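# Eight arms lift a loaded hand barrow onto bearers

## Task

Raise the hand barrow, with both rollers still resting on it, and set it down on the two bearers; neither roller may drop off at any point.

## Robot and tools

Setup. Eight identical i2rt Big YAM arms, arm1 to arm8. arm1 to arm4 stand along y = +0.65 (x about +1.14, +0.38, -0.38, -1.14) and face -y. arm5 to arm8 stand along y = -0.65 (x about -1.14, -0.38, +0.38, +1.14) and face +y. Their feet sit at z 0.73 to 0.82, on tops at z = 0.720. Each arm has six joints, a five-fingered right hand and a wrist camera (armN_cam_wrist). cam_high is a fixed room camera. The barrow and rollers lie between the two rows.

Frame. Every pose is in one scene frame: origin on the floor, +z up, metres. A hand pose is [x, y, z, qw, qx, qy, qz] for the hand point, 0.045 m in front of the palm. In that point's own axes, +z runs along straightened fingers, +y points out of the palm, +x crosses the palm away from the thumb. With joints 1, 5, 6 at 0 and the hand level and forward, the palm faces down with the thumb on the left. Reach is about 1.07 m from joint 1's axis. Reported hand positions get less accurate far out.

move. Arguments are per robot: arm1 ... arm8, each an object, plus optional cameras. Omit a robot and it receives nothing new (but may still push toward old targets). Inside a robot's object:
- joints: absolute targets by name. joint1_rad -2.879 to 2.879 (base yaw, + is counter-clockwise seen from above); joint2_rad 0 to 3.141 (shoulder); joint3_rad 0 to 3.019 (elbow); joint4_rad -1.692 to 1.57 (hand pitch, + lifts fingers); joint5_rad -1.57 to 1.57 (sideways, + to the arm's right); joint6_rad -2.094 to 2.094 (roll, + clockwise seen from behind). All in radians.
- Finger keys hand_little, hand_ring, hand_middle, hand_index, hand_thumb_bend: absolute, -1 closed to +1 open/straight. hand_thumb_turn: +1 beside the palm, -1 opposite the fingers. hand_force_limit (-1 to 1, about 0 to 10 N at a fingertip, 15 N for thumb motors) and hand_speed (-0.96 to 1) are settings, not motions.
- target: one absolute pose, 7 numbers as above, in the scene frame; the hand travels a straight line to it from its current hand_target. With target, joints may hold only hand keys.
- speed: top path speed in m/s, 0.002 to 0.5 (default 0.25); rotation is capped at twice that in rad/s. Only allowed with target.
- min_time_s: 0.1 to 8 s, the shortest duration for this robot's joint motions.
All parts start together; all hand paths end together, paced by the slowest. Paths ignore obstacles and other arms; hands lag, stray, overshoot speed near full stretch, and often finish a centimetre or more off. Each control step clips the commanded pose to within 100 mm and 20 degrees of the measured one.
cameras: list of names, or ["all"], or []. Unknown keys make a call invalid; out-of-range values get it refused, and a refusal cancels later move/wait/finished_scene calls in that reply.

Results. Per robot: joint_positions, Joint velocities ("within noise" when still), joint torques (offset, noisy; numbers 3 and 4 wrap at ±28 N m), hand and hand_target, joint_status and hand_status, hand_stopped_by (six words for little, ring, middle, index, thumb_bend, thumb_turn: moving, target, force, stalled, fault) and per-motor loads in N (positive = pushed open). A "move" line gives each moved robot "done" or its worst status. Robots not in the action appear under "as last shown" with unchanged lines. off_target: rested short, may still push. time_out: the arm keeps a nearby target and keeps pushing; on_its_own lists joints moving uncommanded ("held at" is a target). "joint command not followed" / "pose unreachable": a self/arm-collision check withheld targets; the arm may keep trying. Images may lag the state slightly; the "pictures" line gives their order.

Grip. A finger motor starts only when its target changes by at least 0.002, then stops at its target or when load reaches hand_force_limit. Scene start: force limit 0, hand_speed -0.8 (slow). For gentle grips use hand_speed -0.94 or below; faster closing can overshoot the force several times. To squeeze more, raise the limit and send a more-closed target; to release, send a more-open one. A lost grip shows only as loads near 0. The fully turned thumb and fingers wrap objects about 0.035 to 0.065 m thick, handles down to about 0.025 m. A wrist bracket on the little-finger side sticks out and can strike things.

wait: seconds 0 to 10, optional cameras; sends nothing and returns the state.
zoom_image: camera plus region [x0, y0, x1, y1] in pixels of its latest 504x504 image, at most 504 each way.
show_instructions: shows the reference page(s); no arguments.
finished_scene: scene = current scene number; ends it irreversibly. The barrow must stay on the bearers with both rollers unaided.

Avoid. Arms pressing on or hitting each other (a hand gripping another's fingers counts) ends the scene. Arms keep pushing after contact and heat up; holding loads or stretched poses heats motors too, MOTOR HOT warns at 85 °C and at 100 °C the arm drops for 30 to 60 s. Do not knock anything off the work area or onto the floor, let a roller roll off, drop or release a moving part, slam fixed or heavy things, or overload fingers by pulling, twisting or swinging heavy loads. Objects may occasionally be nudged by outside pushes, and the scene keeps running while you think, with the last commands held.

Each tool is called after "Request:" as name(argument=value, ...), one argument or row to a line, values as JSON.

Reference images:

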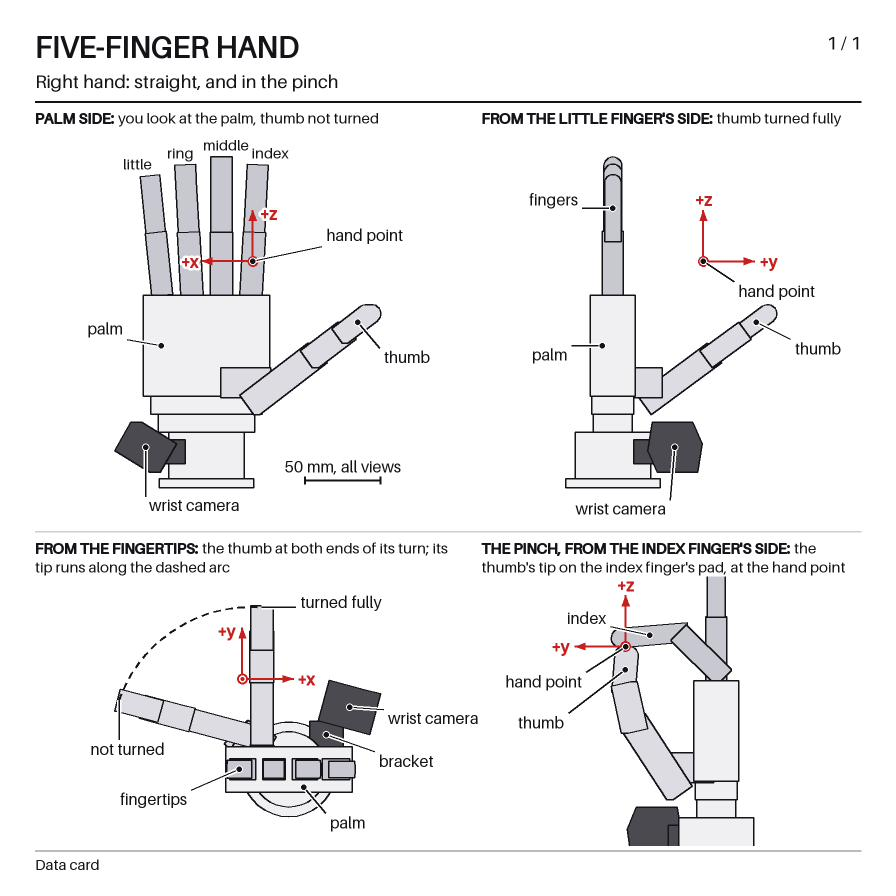

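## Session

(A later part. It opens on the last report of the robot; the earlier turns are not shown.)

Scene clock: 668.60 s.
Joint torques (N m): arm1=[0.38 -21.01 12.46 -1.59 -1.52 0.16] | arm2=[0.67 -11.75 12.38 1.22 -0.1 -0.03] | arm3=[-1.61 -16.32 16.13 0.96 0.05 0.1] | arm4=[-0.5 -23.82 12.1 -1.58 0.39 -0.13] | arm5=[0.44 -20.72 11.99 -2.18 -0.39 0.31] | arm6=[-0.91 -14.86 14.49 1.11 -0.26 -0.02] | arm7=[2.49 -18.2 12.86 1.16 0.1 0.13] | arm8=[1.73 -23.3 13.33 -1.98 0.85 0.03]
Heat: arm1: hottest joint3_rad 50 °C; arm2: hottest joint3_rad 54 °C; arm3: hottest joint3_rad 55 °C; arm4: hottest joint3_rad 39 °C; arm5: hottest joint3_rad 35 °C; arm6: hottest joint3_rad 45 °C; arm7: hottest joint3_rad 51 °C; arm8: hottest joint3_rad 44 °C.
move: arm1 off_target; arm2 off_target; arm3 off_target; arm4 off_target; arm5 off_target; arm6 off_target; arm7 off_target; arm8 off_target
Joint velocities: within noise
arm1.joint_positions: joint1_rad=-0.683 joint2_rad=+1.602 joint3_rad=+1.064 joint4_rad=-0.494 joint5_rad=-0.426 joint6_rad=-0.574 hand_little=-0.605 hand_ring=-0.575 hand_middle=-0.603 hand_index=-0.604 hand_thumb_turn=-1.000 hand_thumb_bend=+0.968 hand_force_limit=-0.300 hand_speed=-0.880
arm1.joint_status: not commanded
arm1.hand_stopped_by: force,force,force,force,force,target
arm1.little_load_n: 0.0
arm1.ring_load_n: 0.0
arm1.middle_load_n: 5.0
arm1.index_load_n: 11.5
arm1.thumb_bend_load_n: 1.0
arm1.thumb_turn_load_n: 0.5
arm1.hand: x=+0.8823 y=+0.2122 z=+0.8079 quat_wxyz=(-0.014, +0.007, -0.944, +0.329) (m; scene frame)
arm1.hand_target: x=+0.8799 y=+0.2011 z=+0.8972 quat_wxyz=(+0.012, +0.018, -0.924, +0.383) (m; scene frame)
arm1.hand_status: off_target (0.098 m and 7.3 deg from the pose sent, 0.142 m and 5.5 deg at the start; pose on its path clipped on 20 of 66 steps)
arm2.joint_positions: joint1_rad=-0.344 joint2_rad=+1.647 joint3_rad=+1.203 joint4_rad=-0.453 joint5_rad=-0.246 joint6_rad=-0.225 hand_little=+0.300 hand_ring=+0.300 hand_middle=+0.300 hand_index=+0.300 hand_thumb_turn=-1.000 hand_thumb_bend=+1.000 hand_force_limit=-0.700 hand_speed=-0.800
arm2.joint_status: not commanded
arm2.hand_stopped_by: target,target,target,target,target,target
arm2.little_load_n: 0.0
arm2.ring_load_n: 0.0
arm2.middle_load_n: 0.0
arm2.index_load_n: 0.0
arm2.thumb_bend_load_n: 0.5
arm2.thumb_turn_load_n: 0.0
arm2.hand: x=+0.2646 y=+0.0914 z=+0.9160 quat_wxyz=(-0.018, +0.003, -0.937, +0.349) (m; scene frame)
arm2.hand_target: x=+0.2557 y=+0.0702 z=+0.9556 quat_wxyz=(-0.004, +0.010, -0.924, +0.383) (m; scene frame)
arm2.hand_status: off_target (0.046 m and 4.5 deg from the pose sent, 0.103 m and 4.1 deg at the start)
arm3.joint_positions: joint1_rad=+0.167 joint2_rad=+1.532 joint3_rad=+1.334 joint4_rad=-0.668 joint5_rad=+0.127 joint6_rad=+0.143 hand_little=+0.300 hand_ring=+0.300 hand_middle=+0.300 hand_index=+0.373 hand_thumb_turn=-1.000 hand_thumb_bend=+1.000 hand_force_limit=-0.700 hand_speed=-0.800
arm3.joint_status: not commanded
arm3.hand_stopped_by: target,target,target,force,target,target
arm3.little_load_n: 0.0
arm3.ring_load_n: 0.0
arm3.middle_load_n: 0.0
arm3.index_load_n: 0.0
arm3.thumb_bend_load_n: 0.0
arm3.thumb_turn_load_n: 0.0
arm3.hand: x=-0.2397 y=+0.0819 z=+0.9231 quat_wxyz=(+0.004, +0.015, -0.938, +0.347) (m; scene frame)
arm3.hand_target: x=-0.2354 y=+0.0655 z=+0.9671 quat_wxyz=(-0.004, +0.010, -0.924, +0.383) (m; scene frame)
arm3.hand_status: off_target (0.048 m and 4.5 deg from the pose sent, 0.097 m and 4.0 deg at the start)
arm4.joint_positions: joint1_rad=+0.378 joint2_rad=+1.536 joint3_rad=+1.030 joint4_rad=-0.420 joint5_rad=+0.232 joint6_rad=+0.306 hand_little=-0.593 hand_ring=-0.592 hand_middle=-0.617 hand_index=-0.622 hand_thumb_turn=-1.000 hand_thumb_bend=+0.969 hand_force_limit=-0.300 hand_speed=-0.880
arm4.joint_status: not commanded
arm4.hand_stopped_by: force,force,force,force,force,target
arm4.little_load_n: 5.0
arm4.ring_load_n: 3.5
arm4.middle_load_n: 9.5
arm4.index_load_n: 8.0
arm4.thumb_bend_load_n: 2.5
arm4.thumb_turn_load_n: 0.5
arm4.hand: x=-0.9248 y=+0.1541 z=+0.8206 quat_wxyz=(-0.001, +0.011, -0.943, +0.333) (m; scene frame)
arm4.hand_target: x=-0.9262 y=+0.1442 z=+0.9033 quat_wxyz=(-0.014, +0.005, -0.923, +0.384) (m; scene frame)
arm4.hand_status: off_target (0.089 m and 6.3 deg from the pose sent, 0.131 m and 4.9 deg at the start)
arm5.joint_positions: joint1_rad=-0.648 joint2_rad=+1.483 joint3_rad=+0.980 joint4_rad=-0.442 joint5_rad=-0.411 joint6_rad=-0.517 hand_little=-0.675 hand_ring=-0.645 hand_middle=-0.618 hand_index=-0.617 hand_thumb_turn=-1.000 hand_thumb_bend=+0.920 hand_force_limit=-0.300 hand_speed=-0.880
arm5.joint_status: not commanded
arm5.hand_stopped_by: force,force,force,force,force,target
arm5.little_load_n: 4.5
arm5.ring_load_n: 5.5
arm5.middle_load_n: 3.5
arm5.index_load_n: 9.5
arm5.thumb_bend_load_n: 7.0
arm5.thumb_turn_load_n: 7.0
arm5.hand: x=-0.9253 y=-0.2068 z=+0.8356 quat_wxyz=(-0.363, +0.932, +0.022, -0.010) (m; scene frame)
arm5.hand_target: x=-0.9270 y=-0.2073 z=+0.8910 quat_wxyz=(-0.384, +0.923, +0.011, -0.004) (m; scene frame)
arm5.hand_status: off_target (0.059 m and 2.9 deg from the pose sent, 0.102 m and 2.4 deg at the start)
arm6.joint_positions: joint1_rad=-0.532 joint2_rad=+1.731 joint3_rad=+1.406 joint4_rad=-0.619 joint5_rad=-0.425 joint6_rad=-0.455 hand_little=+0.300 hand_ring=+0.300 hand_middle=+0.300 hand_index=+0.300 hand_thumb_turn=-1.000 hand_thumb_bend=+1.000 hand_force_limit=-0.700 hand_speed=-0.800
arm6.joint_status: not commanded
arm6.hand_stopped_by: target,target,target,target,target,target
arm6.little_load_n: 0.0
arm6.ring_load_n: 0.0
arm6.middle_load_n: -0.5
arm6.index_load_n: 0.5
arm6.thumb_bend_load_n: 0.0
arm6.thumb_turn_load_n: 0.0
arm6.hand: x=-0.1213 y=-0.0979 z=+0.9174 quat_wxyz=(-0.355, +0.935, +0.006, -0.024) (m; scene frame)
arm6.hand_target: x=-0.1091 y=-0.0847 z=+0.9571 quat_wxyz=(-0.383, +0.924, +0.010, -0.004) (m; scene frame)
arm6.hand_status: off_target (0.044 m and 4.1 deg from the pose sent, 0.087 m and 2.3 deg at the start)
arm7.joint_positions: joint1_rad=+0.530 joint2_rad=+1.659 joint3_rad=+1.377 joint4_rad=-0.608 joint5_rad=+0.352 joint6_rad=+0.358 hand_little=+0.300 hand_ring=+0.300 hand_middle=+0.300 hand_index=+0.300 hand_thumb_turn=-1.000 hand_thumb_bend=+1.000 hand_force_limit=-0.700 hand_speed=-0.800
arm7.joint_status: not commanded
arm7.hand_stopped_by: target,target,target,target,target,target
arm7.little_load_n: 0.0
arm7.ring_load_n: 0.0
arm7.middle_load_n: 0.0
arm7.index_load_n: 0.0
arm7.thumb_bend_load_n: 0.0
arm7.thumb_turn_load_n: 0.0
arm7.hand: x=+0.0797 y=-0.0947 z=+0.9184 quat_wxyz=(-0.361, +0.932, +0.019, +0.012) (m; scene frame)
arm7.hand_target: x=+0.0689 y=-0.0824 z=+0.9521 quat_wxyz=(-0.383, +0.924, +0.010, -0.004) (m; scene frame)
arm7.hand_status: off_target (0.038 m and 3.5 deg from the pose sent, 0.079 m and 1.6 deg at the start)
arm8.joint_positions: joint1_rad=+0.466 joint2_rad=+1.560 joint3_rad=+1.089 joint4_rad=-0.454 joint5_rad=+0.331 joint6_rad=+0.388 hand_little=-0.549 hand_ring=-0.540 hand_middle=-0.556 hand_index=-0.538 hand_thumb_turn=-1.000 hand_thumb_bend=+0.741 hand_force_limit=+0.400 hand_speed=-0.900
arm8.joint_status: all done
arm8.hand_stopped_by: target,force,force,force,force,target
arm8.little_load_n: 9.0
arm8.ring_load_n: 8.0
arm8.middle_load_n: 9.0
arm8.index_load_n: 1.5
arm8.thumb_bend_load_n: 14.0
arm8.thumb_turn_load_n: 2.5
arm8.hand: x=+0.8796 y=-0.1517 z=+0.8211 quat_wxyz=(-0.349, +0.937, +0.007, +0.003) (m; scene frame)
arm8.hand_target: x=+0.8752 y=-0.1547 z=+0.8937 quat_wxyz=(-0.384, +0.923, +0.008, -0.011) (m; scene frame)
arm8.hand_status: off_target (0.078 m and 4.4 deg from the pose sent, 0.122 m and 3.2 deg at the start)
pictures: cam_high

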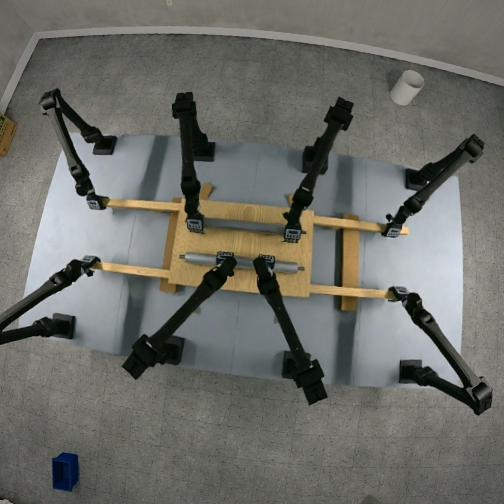

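Request:
move(
  arm1={"target":[0.938,0.198,0.933,-0.022,-0.021,0.9235,-0.3825],"speed":0.05},
  arm2={"target":[0.317,0.067,0.975,0.0042,-0.0102,0.9239,-0.3827],"speed":0.05},
  arm3={"target":[-0.174,0.059,0.988,0.0042,-0.0102,0.9239,-0.3827],"speed":0.05},
  arm4={"target":[-0.866,0.142,0.937,0.0143,-0.0057,0.9238,-0.3827],"speed":0.05},
  arm5={"target":[-0.8665,-0.208,0.911,0.3827,-0.9239,-0.0102,0.0042],"speed":0.05},
  arm6={"target":[-0.046,-0.081,0.98,0.3827,-0.9239,-0.0102,0.0042],"speed":0.05},
  arm7={"target":[0.127,-0.079,0.974,0.3827,-0.9239,-0.0102,0.0042],"speed":0.05},
  arm8={"target":[0.935,-0.156,0.919,0.3827,-0.9238,-0.006,0.0144],"speed":0.05,"joints":{"hand_thumb_bend":0.78}},
  cameras=["cam_high"],
)

Request:
zoom_image(
  camera="cam_high",
  region=[150, 185, 215, 250],
)

Request:
zoom_image(
  camera="cam_high",
  region=[310, 195, 375, 260],
)

Scene clock: 716.27 s.
Joint torques (N m): arm1=[1.32 -20.48 11.62 -0.31 -1.01 0.34] | arm2=[1.85 -10.34 11.84 1.32 -0.03 0.21] | arm3=[-0.97 -14.56 16.35 1.01 0.28 0.13] | arm4=[1.85 -21.89 14.11 -1.14 1.42 -0.1] | arm5=[-1.26 -18.55 13.53 -1.91 -0.9 0.17] | arm6=[-1.32 -12.69 15.15 1.09 -0.46 -0.15] | arm7=[1.73 -17.85 10.06 1.42 0.02 -0.16] | arm8=[0.09 -23.65 11.34 -0.5 0.36 -0.11]
Heat: arm1: hottest joint3_rad 60 °C; arm2: hottest joint3_rad 60 °C; arm3: hottest joint3_rad 65 °C; arm4: hottest joint3_rad 45 °C; arm5: hottest joint3_rad 41 °C; arm6: hottest joint3_rad 52 °C; arm7: hottest joint3_rad 59 °C; arm8: hottest joint3_rad 48 °C.
move: arm1 off_target; arm2 off_target; arm3 off_target; arm4 off_target; arm5 off_target; arm6 off_target; arm7 off_target; arm8 off_target
Joint velocities: within noise
arm1.joint_positions: joint1_rad=-0.583 joint2_rad=+1.497 joint3_rad=+1.029 joint4_rad=-0.546 joint5_rad=-0.349 joint6_rad=-0.498 hand_little=-0.605 hand_ring=-0.575 hand_middle=-0.603 hand_index=-0.604 hand_thumb_turn=-1.000 hand_thumb_bend=+0.968 hand_force_limit=-0.300 hand_speed=-0.880
arm1.joint_status: not commanded
arm1.hand_stopped_by: force,force,force,force,force,target
arm1.little_load_n: 6.5
arm1.ring_load_n: 0.0
arm1.middle_load_n: 5.5
arm1.index_load_n: 6.0
arm1.thumb_bend_load_n: 1.0
arm1.thumb_turn_load_n: -1.0
arm1.hand: x=+0.9308 y=+0.2108 z=+0.8364 quat_wxyz=(-0.005, +0.009, -0.948, +0.317) (m; scene frame)
arm1.hand_target: x=+0.9389 y=+0.1994 z=+0.9248 quat_wxyz=(+0.021, +0.022, -0.923, +0.383) (m; scene frame)
arm1.hand_status: off_target (0.098 m and 8.7 deg from the pose sent, 0.138 m and 7.9 deg at the start; pose on its path clipped on 36 of 65 steps)
arm2.joint_positions: joint1_rad=-0.245 joint2_rad=+1.581 joint3_rad=+1.203 joint4_rad=-0.479 joint5_rad=-0.168 joint6_rad=-0.163 hand_little=+0.300 hand_ring=+0.300 hand_middle=+0.300 hand_index=+0.300 hand_thumb_turn=-1.000 hand_thumb_bend=+1.000 hand_force_limit=-0.700 hand_speed=-0.800
arm2.joint_status: not commanded
arm2.hand_stopped_by: target,target,target,target,target,target
arm2.little_load_n: 0.0
arm2.ring_load_n: 0.0
arm2.middle_load_n: 0.0
arm2.index_load_n: 0.0
arm2.thumb_bend_load_n: 0.0
arm2.thumb_turn_load_n: 0.0
arm2.hand: x=+0.3114 y=+0.0866 z=+0.9466 quat_wxyz=(-0.005, +0.009, -0.933, +0.359) (m; scene frame)
arm2.hand_target: x=+0.3173 y=+0.0684 z=+0.9754 quat_wxyz=(-0.005, +0.010, -0.924, +0.383) (m; scene frame)
arm2.hand_status: off_target (0.035 m and 2.9 deg from the pose sent, 0.083 m and 4.5 deg at the start)
arm3.joint_positions: joint1_rad=+0.272 joint2_rad=+1.553 joint3_rad=+1.450 joint4_rad=-0.748 joint5_rad=+0.201 joint6_rad=+0.219 hand_little=+0.300 hand_ring=+0.300 hand_middle=+0.300 hand_index=+0.373 hand_thumb_turn=-1.000 hand_thumb_bend=+1.000 hand_force_limit=-0.700 hand_speed=-0.800
arm3.joint_status: not commanded
arm3.hand_stopped_by: target,target,target,force,target,target
arm3.little_load_n: 0.0
arm3.ring_load_n: 0.0
arm3.middle_load_n: 0.0
arm3.index_load_n: 0.0
arm3.thumb_bend_load_n: 0.0
arm3.thumb_turn_load_n: 0.0
arm3.hand: x=-0.1841 y=+0.0767 z=+0.9599 quat_wxyz=(+0.004, +0.015, -0.933, +0.361) (m; scene frame)
arm3.hand_target: x=-0.1745 y=+0.0608 z=+0.9882 quat_wxyz=(-0.005, +0.010, -0.924, +0.383) (m; scene frame)
arm3.hand_status: off_target (0.035 m and 2.9 deg from the pose sent, 0.095 m and 4.5 deg at the start)
arm4.joint_positions: joint1_rad=+0.468 joint2_rad=+1.550 joint3_rad=+1.141 joint4_rad=-0.549 joint5_rad=+0.284 joint6_rad=+0.393 hand_little=-0.593 hand_ring=-0.592 hand_middle=-0.617 hand_index=-0.622 hand_thumb_turn=-1.000 hand_thumb_bend=+0.969 hand_force_limit=-0.300 hand_speed=-0.880
arm4.joint_status: not commanded
arm4.hand_stopped_by: force,force,force,force,force,target
arm4.little_load_n: 6.0
arm4.ring_load_n: 4.0
arm4.middle_load_n: 7.5
arm4.index_load_n: 6.0
arm4.thumb_bend_load_n: 2.5
arm4.thumb_turn_load_n: -1.0
arm4.hand: x=-0.8784 y=+0.1564 z=+0.8500 quat_wxyz=(+0.000, +0.006, -0.945, +0.328) (m; scene frame)
arm4.hand_target: x=-0.8678 y=+0.1452 z=+0.9340 quat_wxyz=(-0.016, +0.005, -0.924, +0.383) (m; scene frame)
arm4.hand_status: off_target (0.089 m and 7.0 deg from the pose sent, 0.131 m and 6.3 deg at the start)
arm5.joint_positions: joint1_rad=-0.731 joint2_rad=+1.528 joint3_rad=+1.102 joint4_rad=-0.549 joint5_rad=-0.463 joint6_rad=-0.595 hand_little=-0.675 hand_ring=-0.645 hand_middle=-0.618 hand_index=-0.617 hand_thumb_turn=-1.000 hand_thumb_bend=+0.920 hand_force_limit=-0.300 hand_speed=-0.880
arm5.joint_status: not commanded
arm5.hand_stopped_by: force,force,force,force,force,target
arm5.little_load_n: 3.5
arm5.ring_load_n: 4.0
arm5.middle_load_n: 3.0
arm5.index_load_n: 9.5
arm5.thumb_bend_load_n: 6.5
arm5.thumb_turn_load_n: 7.5
arm5.hand: x=-0.8786 y=-0.2059 z=+0.8583 quat_wxyz=(-0.364, +0.931, +0.024, -0.011) (m; scene frame)
arm5.hand_target: x=-0.8678 y=-0.2081 z=+0.9089 quat_wxyz=(-0.384, +0.923, +0.011, -0.003) (m; scene frame)
arm5.hand_status: off_target (0.054 m and 2.9 deg from the pose sent, 0.096 m and 2.9 deg at the start)
arm6.joint_positions: joint1_rad=-0.612 joint2_rad=+1.781 joint3_rad=+1.593 joint4_rad=-0.747 joint5_rad=-0.474 joint6_rad=-0.513 hand_little=+0.300 hand_ring=+0.300 hand_middle=+0.300 hand_index=+0.300 hand_thumb_turn=-1.000 hand_thumb_bend=+1.000 hand_force_limit=-0.700 hand_speed=-0.800
arm6.joint_status: not commanded
arm6.hand_stopped_by: target,target,target,target,target,target
arm6.little_load_n: 0.5
arm6.ring_load_n: 0.0
arm6.middle_load_n: 0.5
arm6.index_load_n: 0.0
arm6.thumb_bend_load_n: 0.0
arm6.thumb_turn_load_n: 0.0
arm6.hand: x=-0.0628 y=-0.0918 z=+0.9641 quat_wxyz=(-0.370, +0.929, +0.005, -0.017) (m; scene frame)
arm6.hand_target: x=-0.0466 y=-0.0820 z=+0.9802 quat_wxyz=(-0.383, +0.924, +0.010, -0.004) (m; scene frame)
arm6.hand_status: off_target (0.026 m and 2.2 deg from the pose sent, 0.099 m and 4.1 deg at the start)
arm7.joint_positions: joint1_rad=+0.439 joint2_rad=+1.591 joint3_rad=+1.377 joint4_rad=-0.626 joint5_rad=+0.285 joint6_rad=+0.309 hand_little=+0.300 hand_ring=+0.300 hand_middle=+0.300 hand_index=+0.300 hand_thumb_turn=-1.000 hand_thumb_bend=+1.000 hand_force_limit=-0.700 hand_speed=-0.800
arm7.joint_status: not commanded
arm7.hand_stopped_by: target,target,target,target,target,target
arm7.little_load_n: 0.0
arm7.ring_load_n: 0.0
arm7.middle_load_n: 0.0
arm7.index_load_n: 0.0
arm7.thumb_bend_load_n: 0.0
arm7.thumb_turn_load_n: 0.0
arm7.hand: x=+0.1241 y=-0.0825 z=+0.9554 quat_wxyz=(-0.371, +0.929, +0.007, -0.002) (m; scene frame)
arm7.hand_target: x=+0.1270 y=-0.0792 z=+0.9738 quat_wxyz=(-0.383, +0.924, +0.010, -0.004) (m; scene frame)
arm7.hand_status: off_target (0.019 m and 1.5 deg from the pose sent, 0.075 m and 3.5 deg at the start)
arm8.joint_positions: joint1_rad=+0.366 joint2_rad=+1.484 joint3_rad=+1.072 joint4_rad=-0.511 joint5_rad=+0.255 joint6_rad=+0.315 hand_little=-0.549 hand_ring=-0.540 hand_middle=-0.556 hand_index=-0.538 hand_thumb_turn=-1.000 hand_thumb_bend=+0.784 hand_force_limit=+0.400 hand_speed=-0.900
arm8.joint_status: all done
arm8.hand_stopped_by: target,force,force,force,target,target
arm8.little_load_n: 4.0
arm8.ring_load_n: 4.5
arm8.middle_load_n: 8.0
arm8.index_load_n: 2.5
arm8.thumb_bend_load_n: 9.0
arm8.thumb_turn_load_n: 6.0
arm8.hand: x=+0.9277 y=-0.1530 z=+0.8432 quat_wxyz=(-0.337, +0.942, +0.007, -0.001) (m; scene frame)
arm8.hand_target: x=+0.9344 y=-0.1554 z=+0.9132 quat_wxyz=(-0.383, +0.924, +0.006, -0.014) (m; scene frame)
arm8.hand_status: off_target (0.076 m and 5.8 deg from the pose sent, 0.112 m and 4.6 deg at the start)
pictures: cam_high

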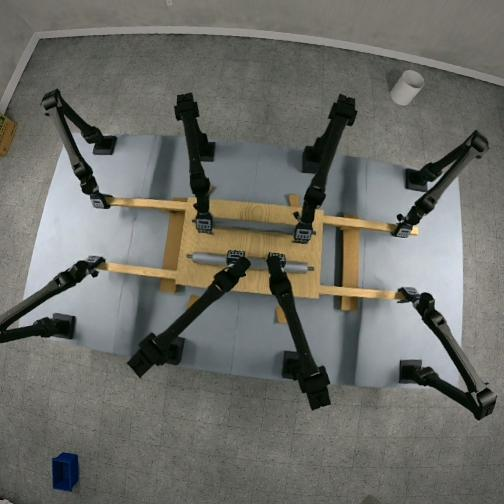

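Scaled by 7.754 from the camera's 504x504 image, which has a finer 720x720 frame.

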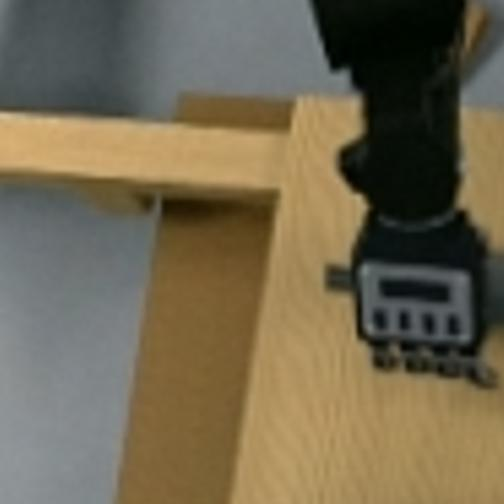

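Scaled by 7.754 from the camera's 504x504 image, which has a finer 720x720 frame.

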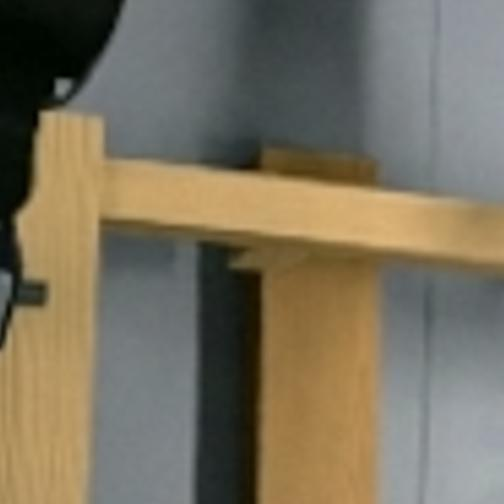

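Request:
move(
  arm1={"target":[1.007,0.198,0.933,-0.022,-0.021,0.9235,-0.3825],"speed":0.05},
  arm2={"target":[0.386,0.07,0.975,0.0042,-0.0102,0.9239,-0.3827],"speed":0.05},
  arm3={"target":[-0.105,0.059,0.986,0.0042,-0.0102,0.9239,-0.3827],"speed":0.05},
  arm4={"target":[-0.797,0.142,0.937,0.0143,-0.0057,0.9238,-0.3827],"speed":0.05},
  arm5={"target":[-0.7975,-0.208,0.911,0.3827,-0.9239,-0.0102,0.0042],"speed":0.05},
  arm6={"target":[0.023,-0.083,0.976,0.3827,-0.9239,-0.0102,0.0042],"speed":0.05},
  arm7={"target":[0.196,-0.083,0.974,0.3827,-0.9239,-0.0102,0.0042],"speed":0.05},
  arm8={"target":[1.004,-0.156,0.919,0.3827,-0.9238,-0.006,0.0144],"speed":0.05},
  cameras=["cam_high"],
)

Request:
zoom_image(
  camera="cam_high",
  region=[150, 185, 215, 250],
)

Request:
zoom_image(
  camera="cam_high",
  region=[315, 195, 380, 260],
)

Request:
zoom_image(
  camera="cam_high",
  region=[315, 265, 380, 330],
)

Request:
zoom_image(
  camera="cam_high",
  region=[145, 250, 210, 315],
)

Scene clock: 760.23 s.
Joint torques (N m): arm1=[1.55 -19.9 11.07 0.27 -0.36 0.22] | arm2=[1.67 -11.4 9.57 1.99 0 0.22] | arm3=[-0.85 -15.5 16.39 0.96 0.33 0.15] | arm4=[2.02 -23.71 14.37 -1.1 2.15 -0.29] | arm5=[-1.44 -20.66 13.91 -2.02 -1.22 0.26] | arm6=[-1.2 -14.27 15.23 1.06 -0.53 -0.16] | arm7=[1.67 -17.32 8.17 2.24 -0.02 -0.14] | arm8=[-0.03 -22.53 10.86 0.05 -0.18 -0.07]
Heat: arm1: hottest joint3_rad 59 °C; arm2: hottest joint3_rad 62 °C; arm3: hottest joint3_rad 61 °C; arm4: hottest joint3_rad 57 °C; arm5: hottest joint3_rad 42 °C; arm6: hottest joint3_rad 59 °C; arm7: hottest joint3_rad 57 °C; arm8: hottest joint3_rad 49 °C.
move: arm1 off_target; arm2 off_target; arm3 off_target; arm4 off_target; arm5 off_target; arm6 off_target; arm7 done; arm8 off_target
Joint velocities: within noise
arm1.joint_positions: joint1_rad=-0.438 joint2_rad=+1.404 joint3_rad=+0.952 joint4_rad=-0.533 joint5_rad=-0.262 joint6_rad=-0.373 hand_little=-0.604 hand_ring=-0.575 hand_middle=-0.603 hand_index=-0.605 hand_thumb_turn=-1.000 hand_thumb_bend=+0.968 hand_force_limit=-0.300 hand_speed=-0.880
arm1.joint_status: not commanded
arm1.hand_stopped_by: force,force,force,force,force,target
arm1.little_load_n: 12.5
arm1.ring_load_n: 1.0
arm1.middle_load_n: 6.0
arm1.index_load_n: 2.5
arm1.thumb_bend_load_n: 1.0
arm1.thumb_turn_load_n: -1.5
arm1.hand: x=+0.9990 y=+0.2106 z=+0.8440 quat_wxyz=(-0.004, +0.008, -0.950, +0.311) (m; scene frame)
arm1.hand_target: x=+1.0076 y=+0.1994 z=+0.9258 quat_wxyz=(+0.020, +0.021, -0.923, +0.383) (m; scene frame)
arm1.hand_status: off_target (0.090 m and 9.3 deg from the pose sent, 0.124 m and 8.7 deg at the start)
arm2.joint_positions: joint1_rad=-0.106 joint2_rad=+1.568 joint3_rad=+1.203 joint4_rad=-0.479 joint5_rad=-0.073 joint6_rad=-0.066 hand_little=+0.300 hand_ring=+0.300 hand_middle=+0.300 hand_index=+0.300 hand_thumb_turn=-1.000 hand_thumb_bend=+1.000 hand_force_limit=-0.700 hand_speed=-0.800
arm2.joint_status: not commanded
arm2.hand_stopped_by: target,target,target,target,target,target
arm2.little_load_n: 0.0
arm2.ring_load_n: 0.0
arm2.middle_load_n: 0.5
arm2.index_load_n: 0.0
arm2.thumb_bend_load_n: 0.0
arm2.thumb_turn_load_n: 0.0
arm2.hand: x=+0.3787 y=+0.0793 z=+0.9520 quat_wxyz=(-0.002, +0.012, -0.933, +0.359) (m; scene frame)
arm2.hand_target: x=+0.3860 y=+0.0705 z=+0.9751 quat_wxyz=(-0.005, +0.010, -0.924, +0.383) (m; scene frame)
arm2.hand_status: off_target (0.026 m and 2.9 deg from the pose sent, 0.082 m and 2.9 deg at the start)
arm3.joint_positions: joint1_rad=+0.391 joint2_rad=+1.624 joint3_rad=+1.537 joint4_rad=-0.785 joint5_rad=+0.283 joint6_rad=+0.308 hand_little=+0.300 hand_ring=+0.300 hand_middle=+0.300 hand_index=+0.373 hand_thumb_turn=-1.000 hand_thumb_bend=+1.000 hand_force_limit=-0.700 hand_speed=-0.800
arm3.joint_status: not commanded
arm3.hand_stopped_by: target,target,target,force,target,target
arm3.little_load_n: 0.0
arm3.ring_load_n: 0.0
arm3.middle_load_n: 0.0
arm3.index_load_n: 0.0
arm3.thumb_bend_load_n: 0.0
arm3.thumb_turn_load_n: 0.0
arm3.hand: x=-0.1169 y=+0.0753 z=+0.9584 quat_wxyz=(+0.006, +0.017, -0.932, +0.362) (m; scene frame)
arm3.hand_target: x=-0.1058 y=+0.0607 z=+0.9861 quat_wxyz=(-0.005, +0.010, -0.924, +0.383) (m; scene frame)
arm3.hand_status: off_target (0.034 m and 3.0 deg from the pose sent, 0.085 m and 2.9 deg at the start)
arm4.joint_positions: joint1_rad=+0.587 joint2_rad=+1.644 joint3_rad=+1.251 joint4_rad=-0.603 joint5_rad=+0.346 joint6_rad=+0.506 hand_little=-0.592 hand_ring=-0.592 hand_middle=-0.617 hand_index=-0.622 hand_thumb_turn=-1.000 hand_thumb_bend=+0.969 hand_force_limit=-0.300 hand_speed=-0.880
arm4.joint_status: not commanded
arm4.hand_stopped_by: force,force,force,force,force,target
arm4.little_load_n: 8.0
arm4.ring_load_n: 5.5
arm4.middle_load_n: 6.5
arm4.index_load_n: 3.0
arm4.thumb_bend_load_n: 2.0
arm4.thumb_turn_load_n: -3.5
arm4.hand: x=-0.8090 y=+0.1580 z=+0.8462 quat_wxyz=(-0.003, +0.003, -0.946, +0.325) (m; scene frame)
arm4.hand_target: x=-0.7993 y=+0.1457 z=+0.9342 quat_wxyz=(-0.016, +0.004, -0.924, +0.383) (m; scene frame)
arm4.hand_status: off_target (0.093 m and 7.3 deg from the pose sent, 0.120 m and 6.9 deg at the start)
arm5.joint_positions: joint1_rad=-0.834 joint2_rad=+1.653 joint3_rad=+1.246 joint4_rad=-0.621 joint5_rad=-0.515 joint6_rad=-0.700 hand_little=-0.676 hand_ring=-0.645 hand_middle=-0.618 hand_index=-0.617 hand_thumb_turn=-1.000 hand_thumb_bend=+0.920 hand_force_limit=-0.300 hand_speed=-0.880
arm5.joint_status: not commanded
arm5.hand_stopped_by: force,force,force,force,force,target
arm5.little_load_n: 0.5
arm5.ring_load_n: 2.0
arm5.middle_load_n: 3.5
arm5.index_load_n: 12.0
arm5.thumb_bend_load_n: 6.5
arm5.thumb_turn_load_n: 8.0
arm5.hand: x=-0.8103 y=-0.2060 z=+0.8520 quat_wxyz=(-0.361, +0.932, +0.027, -0.011) (m; scene frame)
arm5.hand_target: x=-0.7990 y=-0.2084 z=+0.9087 quat_wxyz=(-0.384, +0.923, +0.010, -0.003) (m; scene frame)
arm5.hand_status: off_target (0.060 m and 3.3 deg from the pose sent, 0.097 m and 2.9 deg at the start)
arm6.joint_positions: joint1_rad=-0.699 joint2_rad=+1.908 joint3_rad=+1.770 joint4_rad=-0.838 joint5_rad=-0.525 joint6_rad=-0.591 hand_little=+0.300 hand_ring=+0.300 hand_middle=+0.300 hand_index=+0.300 hand_thumb_turn=-1.000 hand_thumb_bend=+1.000 hand_force_limit=-0.700 hand_speed=-0.800
arm6.joint_status: not commanded
arm6.hand_stopped_by: target,target,target,target,target,target
arm6.little_load_n: 0.0
arm6.ring_load_n: 0.0
arm6.middle_load_n: 0.0
arm6.index_load_n: 0.0
arm6.thumb_bend_load_n: 0.0
arm6.thumb_turn_load_n: 0.0
arm6.hand: x=+0.0062 y=-0.0927 z=+0.9596 quat_wxyz=(-0.370, +0.929, +0.003, -0.018) (m; scene frame)
arm6.hand_target: x=+0.0223 y=-0.0841 z=+0.9762 quat_wxyz=(-0.383, +0.924, +0.010, -0.004) (m; scene frame)
arm6.hand_status: off_target (0.025 m and 2.4 deg from the pose sent, 0.087 m and 2.2 deg at the start)
arm7.joint_positions: joint1_rad=+0.314 joint2_rad=+1.518 joint3_rad=+1.313 joint4_rad=-0.612 joint5_rad=+0.198 joint6_rad=+0.217 hand_little=+0.300 hand_ring=+0.300 hand_middle=+0.300 hand_index=+0.300 hand_thumb_turn=-1.000 hand_thumb_bend=+1.000 hand_force_limit=-0.700 hand_speed=-0.800
arm7.joint_status: not commanded
arm7.hand_stopped_by: target,target,target,target,target,target
arm7.little_load_n: 0.0
arm7.ring_load_n: 0.0
arm7.middle_load_n: 0.0
arm7.index_load_n: 0.0
arm7.thumb_bend_load_n: 0.0
arm7.thumb_turn_load_n: 0.0
arm7.hand: x=+0.1919 y=-0.0837 z=+0.9647 quat_wxyz=(-0.371, +0.929, +0.007, -0.003) (m; scene frame)
arm7.hand_target: x=+0.1958 y=-0.0830 z=+0.9741 quat_wxyz=(-0.383, +0.924, +0.010, -0.004) (m; scene frame)
arm7.hand_status: done (0.010 m and 1.6 deg from the pose sent, 0.074 m and 1.5 deg at the start)
arm8.joint_positions: joint1_rad=+0.211 joint2_rad=+1.422 joint3_rad=+1.018 joint4_rad=-0.502 joint5_rad=+0.157 joint6_rad=+0.193 hand_little=-0.549 hand_ring=-0.541 hand_middle=-0.556 hand_index=-0.538 hand_thumb_turn=-1.000 hand_thumb_bend=+0.784 hand_force_limit=+0.400 hand_speed=-0.900
arm8.joint_status: not commanded
arm8.hand_stopped_by: target,force,force,force,target,target
arm8.little_load_n: 1.5
arm8.ring_load_n: 3.0
arm8.middle_load_n: 8.5
arm8.index_load_n: 4.0
arm8.thumb_bend_load_n: 7.5
arm8.thumb_turn_load_n: 7.5
arm8.hand: x=+0.9988 y=-0.1524 z=+0.8478 quat_wxyz=(-0.333, +0.943, +0.006, -0.002) (m; scene frame)
arm8.hand_target: x=+1.0034 y=-0.1554 z=+0.9135 quat_wxyz=(-0.383, +0.924, +0.006, -0.014) (m; scene frame)
arm8.hand_status: off_target (0.071 m and 6.3 deg from the pose sent, 0.108 m and 5.8 deg at the start)
pictures: cam_high

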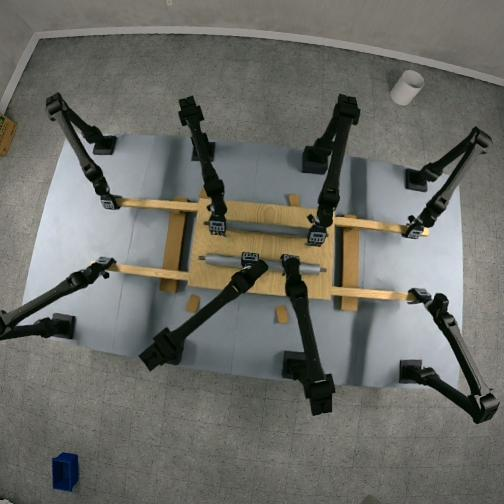

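Scaled by 7.754 from the camera's 504x504 image, which has a finer 720x720 frame.

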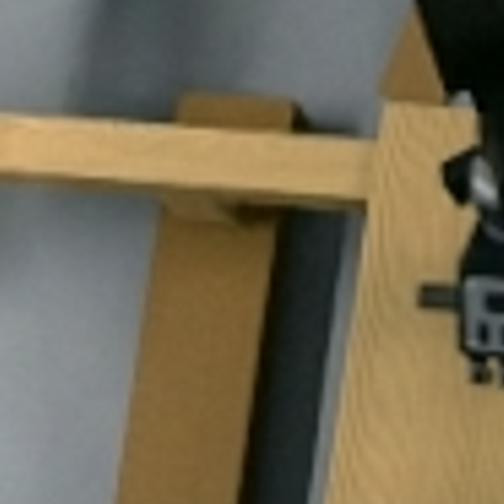

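Scaled by 7.754 from the camera's 504x504 image, which has a finer 720x720 frame.

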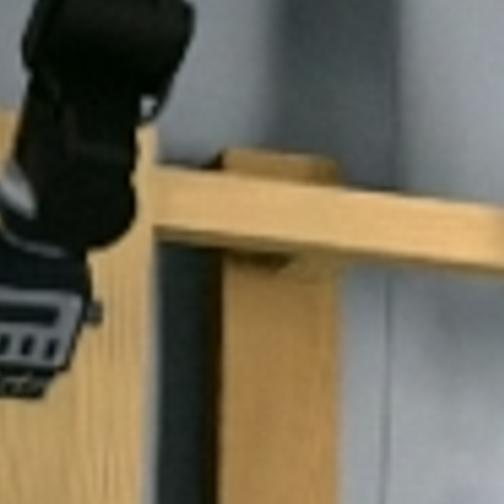

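Scaled by 7.754 from the camera's 504x504 image, which has a finer 720x720 frame.

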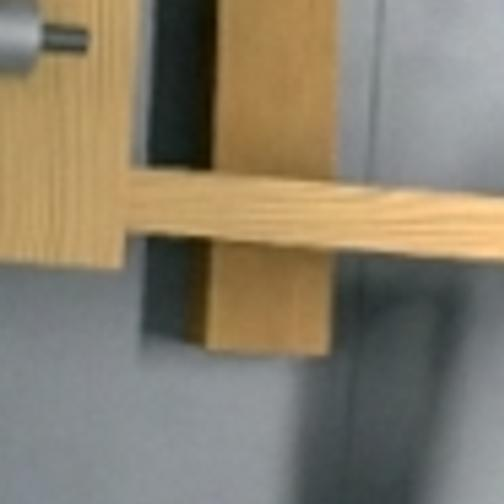

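Scaled by 7.754 from the camera's 504x504 image, which has a finer 720x720 frame.

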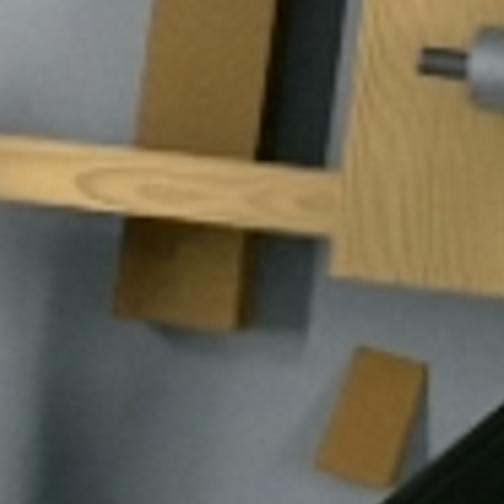

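Request:
move(
  arm1={"target":[1.007,0.2,0.885,-0.018,-0.019,0.9236,-0.3825],"speed":0.03},
  arm2={"target":[0.386,0.09,0.932,0.0042,-0.0102,0.9239,-0.3827],"speed":0.03},
  arm3={"target":[-0.105,0.074,0.945,0.0042,-0.0102,0.9239,-0.3827],"speed":0.03},
  arm4={"target":[-0.797,0.145,0.892,0.0143,-0.0057,0.9238,-0.3827],"speed":0.03},
  arm5={"target":[-0.7975,-0.208,0.866,0.3827,-0.9239,-0.0102,0.0042],"speed":0.03},
  arm6={"target":[0.021,-0.091,0.94,0.3827,-0.9239,-0.0102,0.0042],"speed":0.03},
  arm7={"target":[0.196,-0.087,0.944,0.3827,-0.9239,-0.0102,0.0042],"speed":0.03},
  arm8={"target":[1.004,-0.156,0.871,0.3827,-0.9238,-0.006,0.0144],"speed":0.03},
  cameras=["arm2_cam_wrist","arm3_cam_wrist","arm6_cam_wrist","arm7_cam_wrist","cam_high"],
)

Scene clock: 809.67 s.
Joint torques (N m): arm1=[0.44 -17.44 9.24 0.59 -0.57 -0.17] | arm2=[1.44 -10.81 7.98 2.33 0 0.2] | arm3=[-0.79 -17.14 10.13 1.87 0.32 0.13] | arm4=[0.32 -23.77 9.58 1.09 2.24 -0.39] | arm5=[-0.97 -21.3 9.24 -0.03 -1.2 0.27] | arm6=[-1.38 -14.33 9.94 1.92 -0.54 -0.14] | arm7=[1.9 -15.74 8.05 2.25 0.02 -0.14] | arm8=[0.44 -19.02 9.25 0.64 -0.13 0.02]
Heat: arm1: hottest joint3_rad 61 °C; arm2: hottest joint3_rad 59 °C; arm3: hottest joint3_rad 68 °C; arm4: hottest joint3_rad 69 °C; arm5: hottest joint3_rad 48 °C; arm6: hottest joint3_rad 53 °C; arm7: hottest joint3_rad 51 °C; arm8: hottest joint3_rad 52 °C.
move: arm1 off_target; arm2 off_target; arm3 done; arm4 off_target; arm5 off_target; arm6 off_target; arm7 done; arm8 off_target
Joint velocities: within noise
arm1.joint_positions: joint1_rad=-0.424 joint2_rad=+1.413 joint3_rad=+0.886 joint4_rad=-0.412 joint5_rad=-0.260 joint6_rad=-0.335 hand_little=-0.604 hand_ring=-0.575 hand_middle=-0.604 hand_index=-0.605 hand_thumb_turn=-1.000 hand_thumb_bend=+0.968 hand_force_limit=-0.300 hand_speed=-0.880
arm1.joint_status: not commanded
arm1.hand_stopped_by: force,force,force,force,force,target
arm1.little_load_n: 9.5
arm1.ring_load_n: 1.0
arm1.middle_load_n: 3.5
arm1.index_load_n: 1.5
arm1.thumb_bend_load_n: 0.5
arm1.thumb_turn_load_n: -0.5
arm1.hand: x=+1.0066 y=+0.2063 z=+0.8237 quat_wxyz=(-0.002, +0.000, -0.944, +0.331) (m; scene frame)
arm1.hand_target: x=+1.0074 y=+0.1997 z=+0.8808 quat_wxyz=(+0.018, +0.019, -0.924, +0.382) (m; scene frame)
arm1.hand_status: off_target (0.062 m and 7.1 deg from the pose sent, 0.043 m and 9.2 deg at the start)
arm2.joint_positions: joint1_rad=-0.106 joint2_rad=+1.561 joint3_rad=+1.093 joint4_rad=-0.363 joint5_rad=-0.073 joint6_rad=-0.064 hand_little=+0.300 hand_ring=+0.300 hand_middle=+0.300 hand_index=+0.300 hand_thumb_turn=-1.000 hand_thumb_bend=+1.000 hand_force_limit=-0.700 hand_speed=-0.800
arm2.joint_status: not commanded
arm2.hand_stopped_by: target,target,target,target,target,target
arm2.little_load_n: 0.0
arm2.ring_load_n: 0.0
arm2.middle_load_n: 0.0
arm2.index_load_n: 0.0
arm2.thumb_bend_load_n: 0.0
arm2.thumb_turn_load_n: 0.0
arm2.hand: x=+0.3794 y=+0.0946 z=+0.9180 quat_wxyz=(-0.002, +0.012, -0.931, +0.365) (m; scene frame)
arm2.hand_target: x=+0.3860 y=+0.0902 z=+0.9320 quat_wxyz=(-0.004, +0.010, -0.924, +0.383) (m; scene frame)
arm2.hand_status: off_target (0.016 m and 2.2 deg from the pose sent, 0.024 m and 2.9 deg at the start)
arm3.joint_positions: joint1_rad=+0.402 joint2_rad=+1.624 joint3_rad=+1.476 joint4_rad=-0.701 joint5_rad=+0.292 joint6_rad=+0.318 hand_little=+0.300 hand_ring=+0.300 hand_middle=+0.300 hand_index=+0.373 hand_thumb_turn=-1.000 hand_thumb_bend=+1.000 hand_force_limit=-0.700 hand_speed=-0.800
arm3.joint_status: not commanded
arm3.hand_stopped_by: target,target,target,force,target,target
arm3.little_load_n: 0.0
arm3.ring_load_n: 0.0
arm3.middle_load_n: 0.0
arm3.index_load_n: 0.0
arm3.thumb_bend_load_n: 0.0
arm3.thumb_turn_load_n: 0.0
arm3.hand: x=-0.1109 y=+0.0746 z=+0.9391 quat_wxyz=(+0.002, +0.013, -0.928, +0.373) (m; scene frame)
arm3.hand_target: x=-0.1051 y=+0.0741 z=+0.9452 quat_wxyz=(-0.004, +0.010, -0.924, +0.383) (m; scene frame)
arm3.hand_status: done (0.008 m and 1.4 deg from the pose sent, 0.018 m and 3.0 deg at the start)
arm4.joint_positions: joint1_rad=+0.602 joint2_rad=+1.679 joint3_rad=+1.230 joint4_rad=-0.546 joint5_rad=+0.349 joint6_rad=+0.524 hand_little=-0.592 hand_ring=-0.592 hand_middle=-0.617 hand_index=-0.622 hand_thumb_turn=-1.000 hand_thumb_bend=+0.969 hand_force_limit=-0.300 hand_speed=-0.880
arm4.joint_status: not commanded
arm4.hand_stopped_by: force,force,force,force,force,target
arm4.little_load_n: 6.0
arm4.ring_load_n: 4.0
arm4.middle_load_n: 5.0
arm4.index_load_n: 3.0
arm4.thumb_bend_load_n: 2.0
arm4.thumb_turn_load_n: -1.5
arm4.hand: x=-0.7993 y=+0.1583 z=+0.8230 quat_wxyz=(-0.006, +0.001, -0.946, +0.325) (m; scene frame)
arm4.hand_target: x=-0.7977 y=+0.1465 z=+0.8900 quat_wxyz=(-0.014, +0.003, -0.924, +0.382) (m; scene frame)
arm4.hand_status: off_target (0.070 m and 7.1 deg from the pose sent, 0.049 m and 7.3 deg at the start)
arm5.joint_positions: joint1_rad=-0.841 joint2_rad=+1.701 joint3_rad=+1.235 joint4_rad=-0.559 joint5_rad=-0.517 joint6_rad=-0.706 hand_little=-0.676 hand_ring=-0.645 hand_middle=-0.618 hand_index=-0.617 hand_thumb_turn=-1.000 hand_thumb_bend=+0.920 hand_force_limit=-0.300 hand_speed=-0.880
arm5.joint_status: not commanded
arm5.hand_stopped_by: force,force,force,force,force,target
arm5.little_load_n: 0.5
arm5.ring_load_n: 1.5
arm5.middle_load_n: 3.0
arm5.index_load_n: 12.0
arm5.thumb_bend_load_n: 7.0
arm5.thumb_turn_load_n: 7.5
arm5.hand: x=-0.8011 y=-0.2022 z=+0.8263 quat_wxyz=(-0.362, +0.932, +0.026, -0.008) (m; scene frame)
arm5.hand_target: x=-0.7977 y=-0.2075 z=+0.8643 quat_wxyz=(-0.383, +0.924, +0.011, -0.004) (m; scene frame)
arm5.hand_status: off_target (0.040 m and 3.1 deg from the pose sent, 0.019 m and 3.3 deg at the start)
arm6.joint_positions: joint1_rad=-0.703 joint2_rad=+1.909 joint3_rad=+1.733 joint4_rad=-0.769 joint5_rad=-0.528 joint6_rad=-0.598 hand_little=+0.300 hand_ring=+0.300 hand_middle=+0.300 hand_index=+0.300 hand_thumb_turn=-1.000 hand_thumb_bend=+1.000 hand_force_limit=-0.700 hand_speed=-0.800
arm6.joint_status: not commanded
arm6.hand_stopped_by: target,target,target,target,target,target
arm6.little_load_n: 0.0
arm6.ring_load_n: 0.0
arm6.middle_load_n: 0.0
arm6.index_load_n: 0.0
arm6.thumb_bend_load_n: 0.0
arm6.thumb_turn_load_n: 0.0
arm6.hand: x=+0.0120 y=-0.0901 z=+0.9485 quat_wxyz=(-0.382, +0.924, +0.009, -0.008) (m; scene frame)
arm6.hand_target: x=+0.0209 y=-0.0913 z=+0.9401 quat_wxyz=(-0.383, +0.924, +0.010, -0.004) (m; scene frame)
arm6.hand_status: off_target (0.012 m and 0.4 deg from the pose sent, 0.025 m and 2.4 deg at the start)
arm7.joint_positions: joint1_rad=+0.314 joint2_rad=+1.517 joint3_rad=+1.242 joint4_rad=-0.533 joint5_rad=+0.198 joint6_rad=+0.216 hand_little=+0.300 hand_ring=+0.300 hand_middle=+0.300 hand_index=+0.300 hand_thumb_turn=-1.000 hand_thumb_bend=+1.000 hand_force_limit=-0.700 hand_speed=-0.800
arm7.joint_status: not commanded
arm7.hand_stopped_by: target,target,target,target,target,target
arm7.little_load_n: 0.0
arm7.ring_load_n: 0.0
arm7.middle_load_n: 0.0
arm7.index_load_n: 0.0
arm7.thumb_bend_load_n: 0.0
arm7.thumb_turn_load_n: 0.0
arm7.hand: x=+0.1933 y=-0.0881 z=+0.9405 quat_wxyz=(-0.375, +0.927, +0.006, -0.005) (m; scene frame)
arm7.hand_target: x=+0.1959 y=-0.0870 z=+0.9441 quat_wxyz=(-0.383, +0.924, +0.010, -0.004) (m; scene frame)
arm7.hand_status: done (0.005 m and 1.1 deg from the pose sent, 0.021 m and 1.6 deg at the start)
arm8.joint_positions: joint1_rad=+0.203 joint2_rad=+1.425 joint3_rad=+0.945 joint4_rad=-0.387 joint5_rad=+0.154 joint6_rad=+0.184 hand_little=-0.549 hand_ring=-0.541 hand_middle=-0.556 hand_index=-0.538 hand_thumb_turn=-1.000 hand_thumb_bend=+0.784 hand_force_limit=+0.400 hand_speed=-0.900
arm8.joint_status: not commanded
arm8.hand_stopped_by: target,force,force,force,target,target
arm8.little_load_n: 1.0
arm8.ring_load_n: 2.5
arm8.middle_load_n: 8.5
arm8.index_load_n: 5.5
arm8.thumb_bend_load_n: 4.0
arm8.thumb_turn_load_n: 6.0
arm8.hand: x=+1.0029 y=-0.1534 z=+0.8266 quat_wxyz=(-0.350, +0.937, +0.006, -0.005) (m; scene frame)
arm8.hand_target: x=+1.0038 y=-0.1553 z=+0.8685 quat_wxyz=(-0.383, +0.924, +0.006, -0.014) (m; scene frame)
arm8.hand_status: off_target (0.044 m and 4.1 deg from the pose sent, 0.024 m and 6.3 deg at the start)
pictures: arm2_cam_wrist, arm3_cam_wrist, arm6_cam_wrist, arm7_cam_wrist, cam_high

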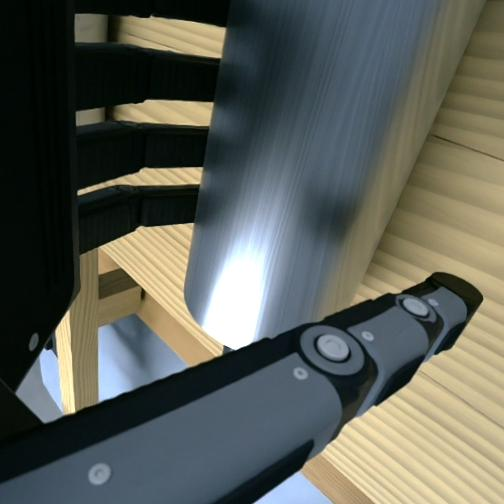

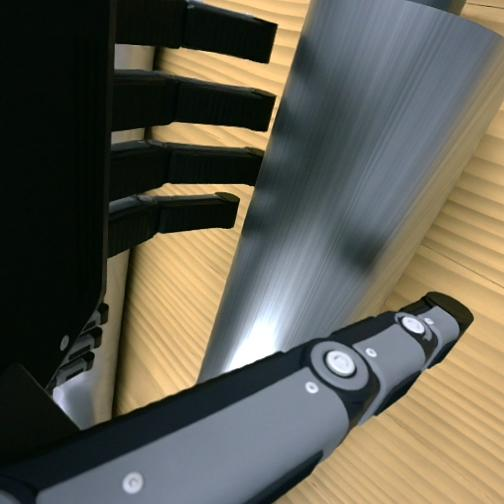

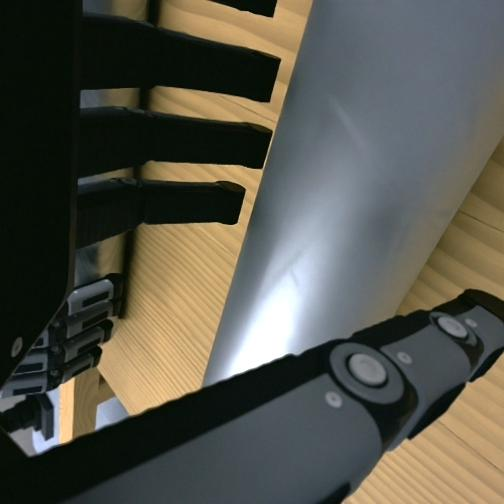

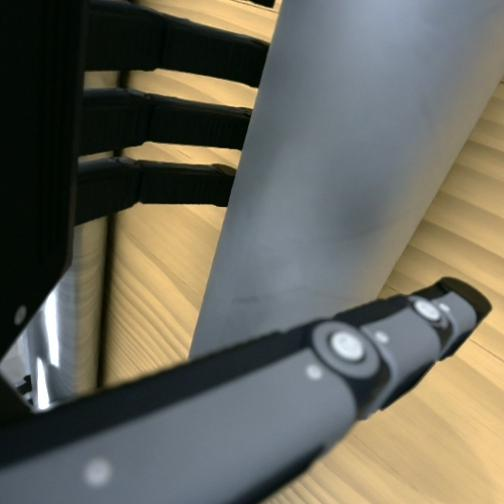

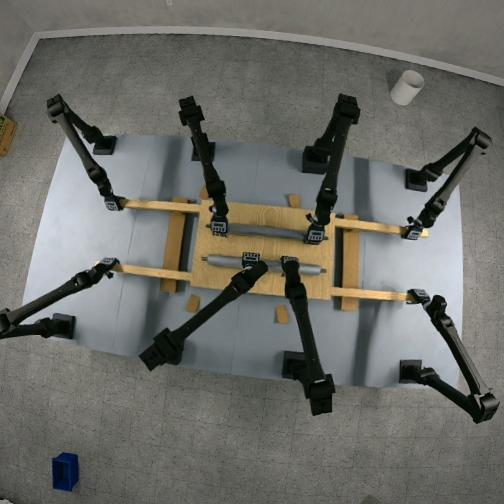

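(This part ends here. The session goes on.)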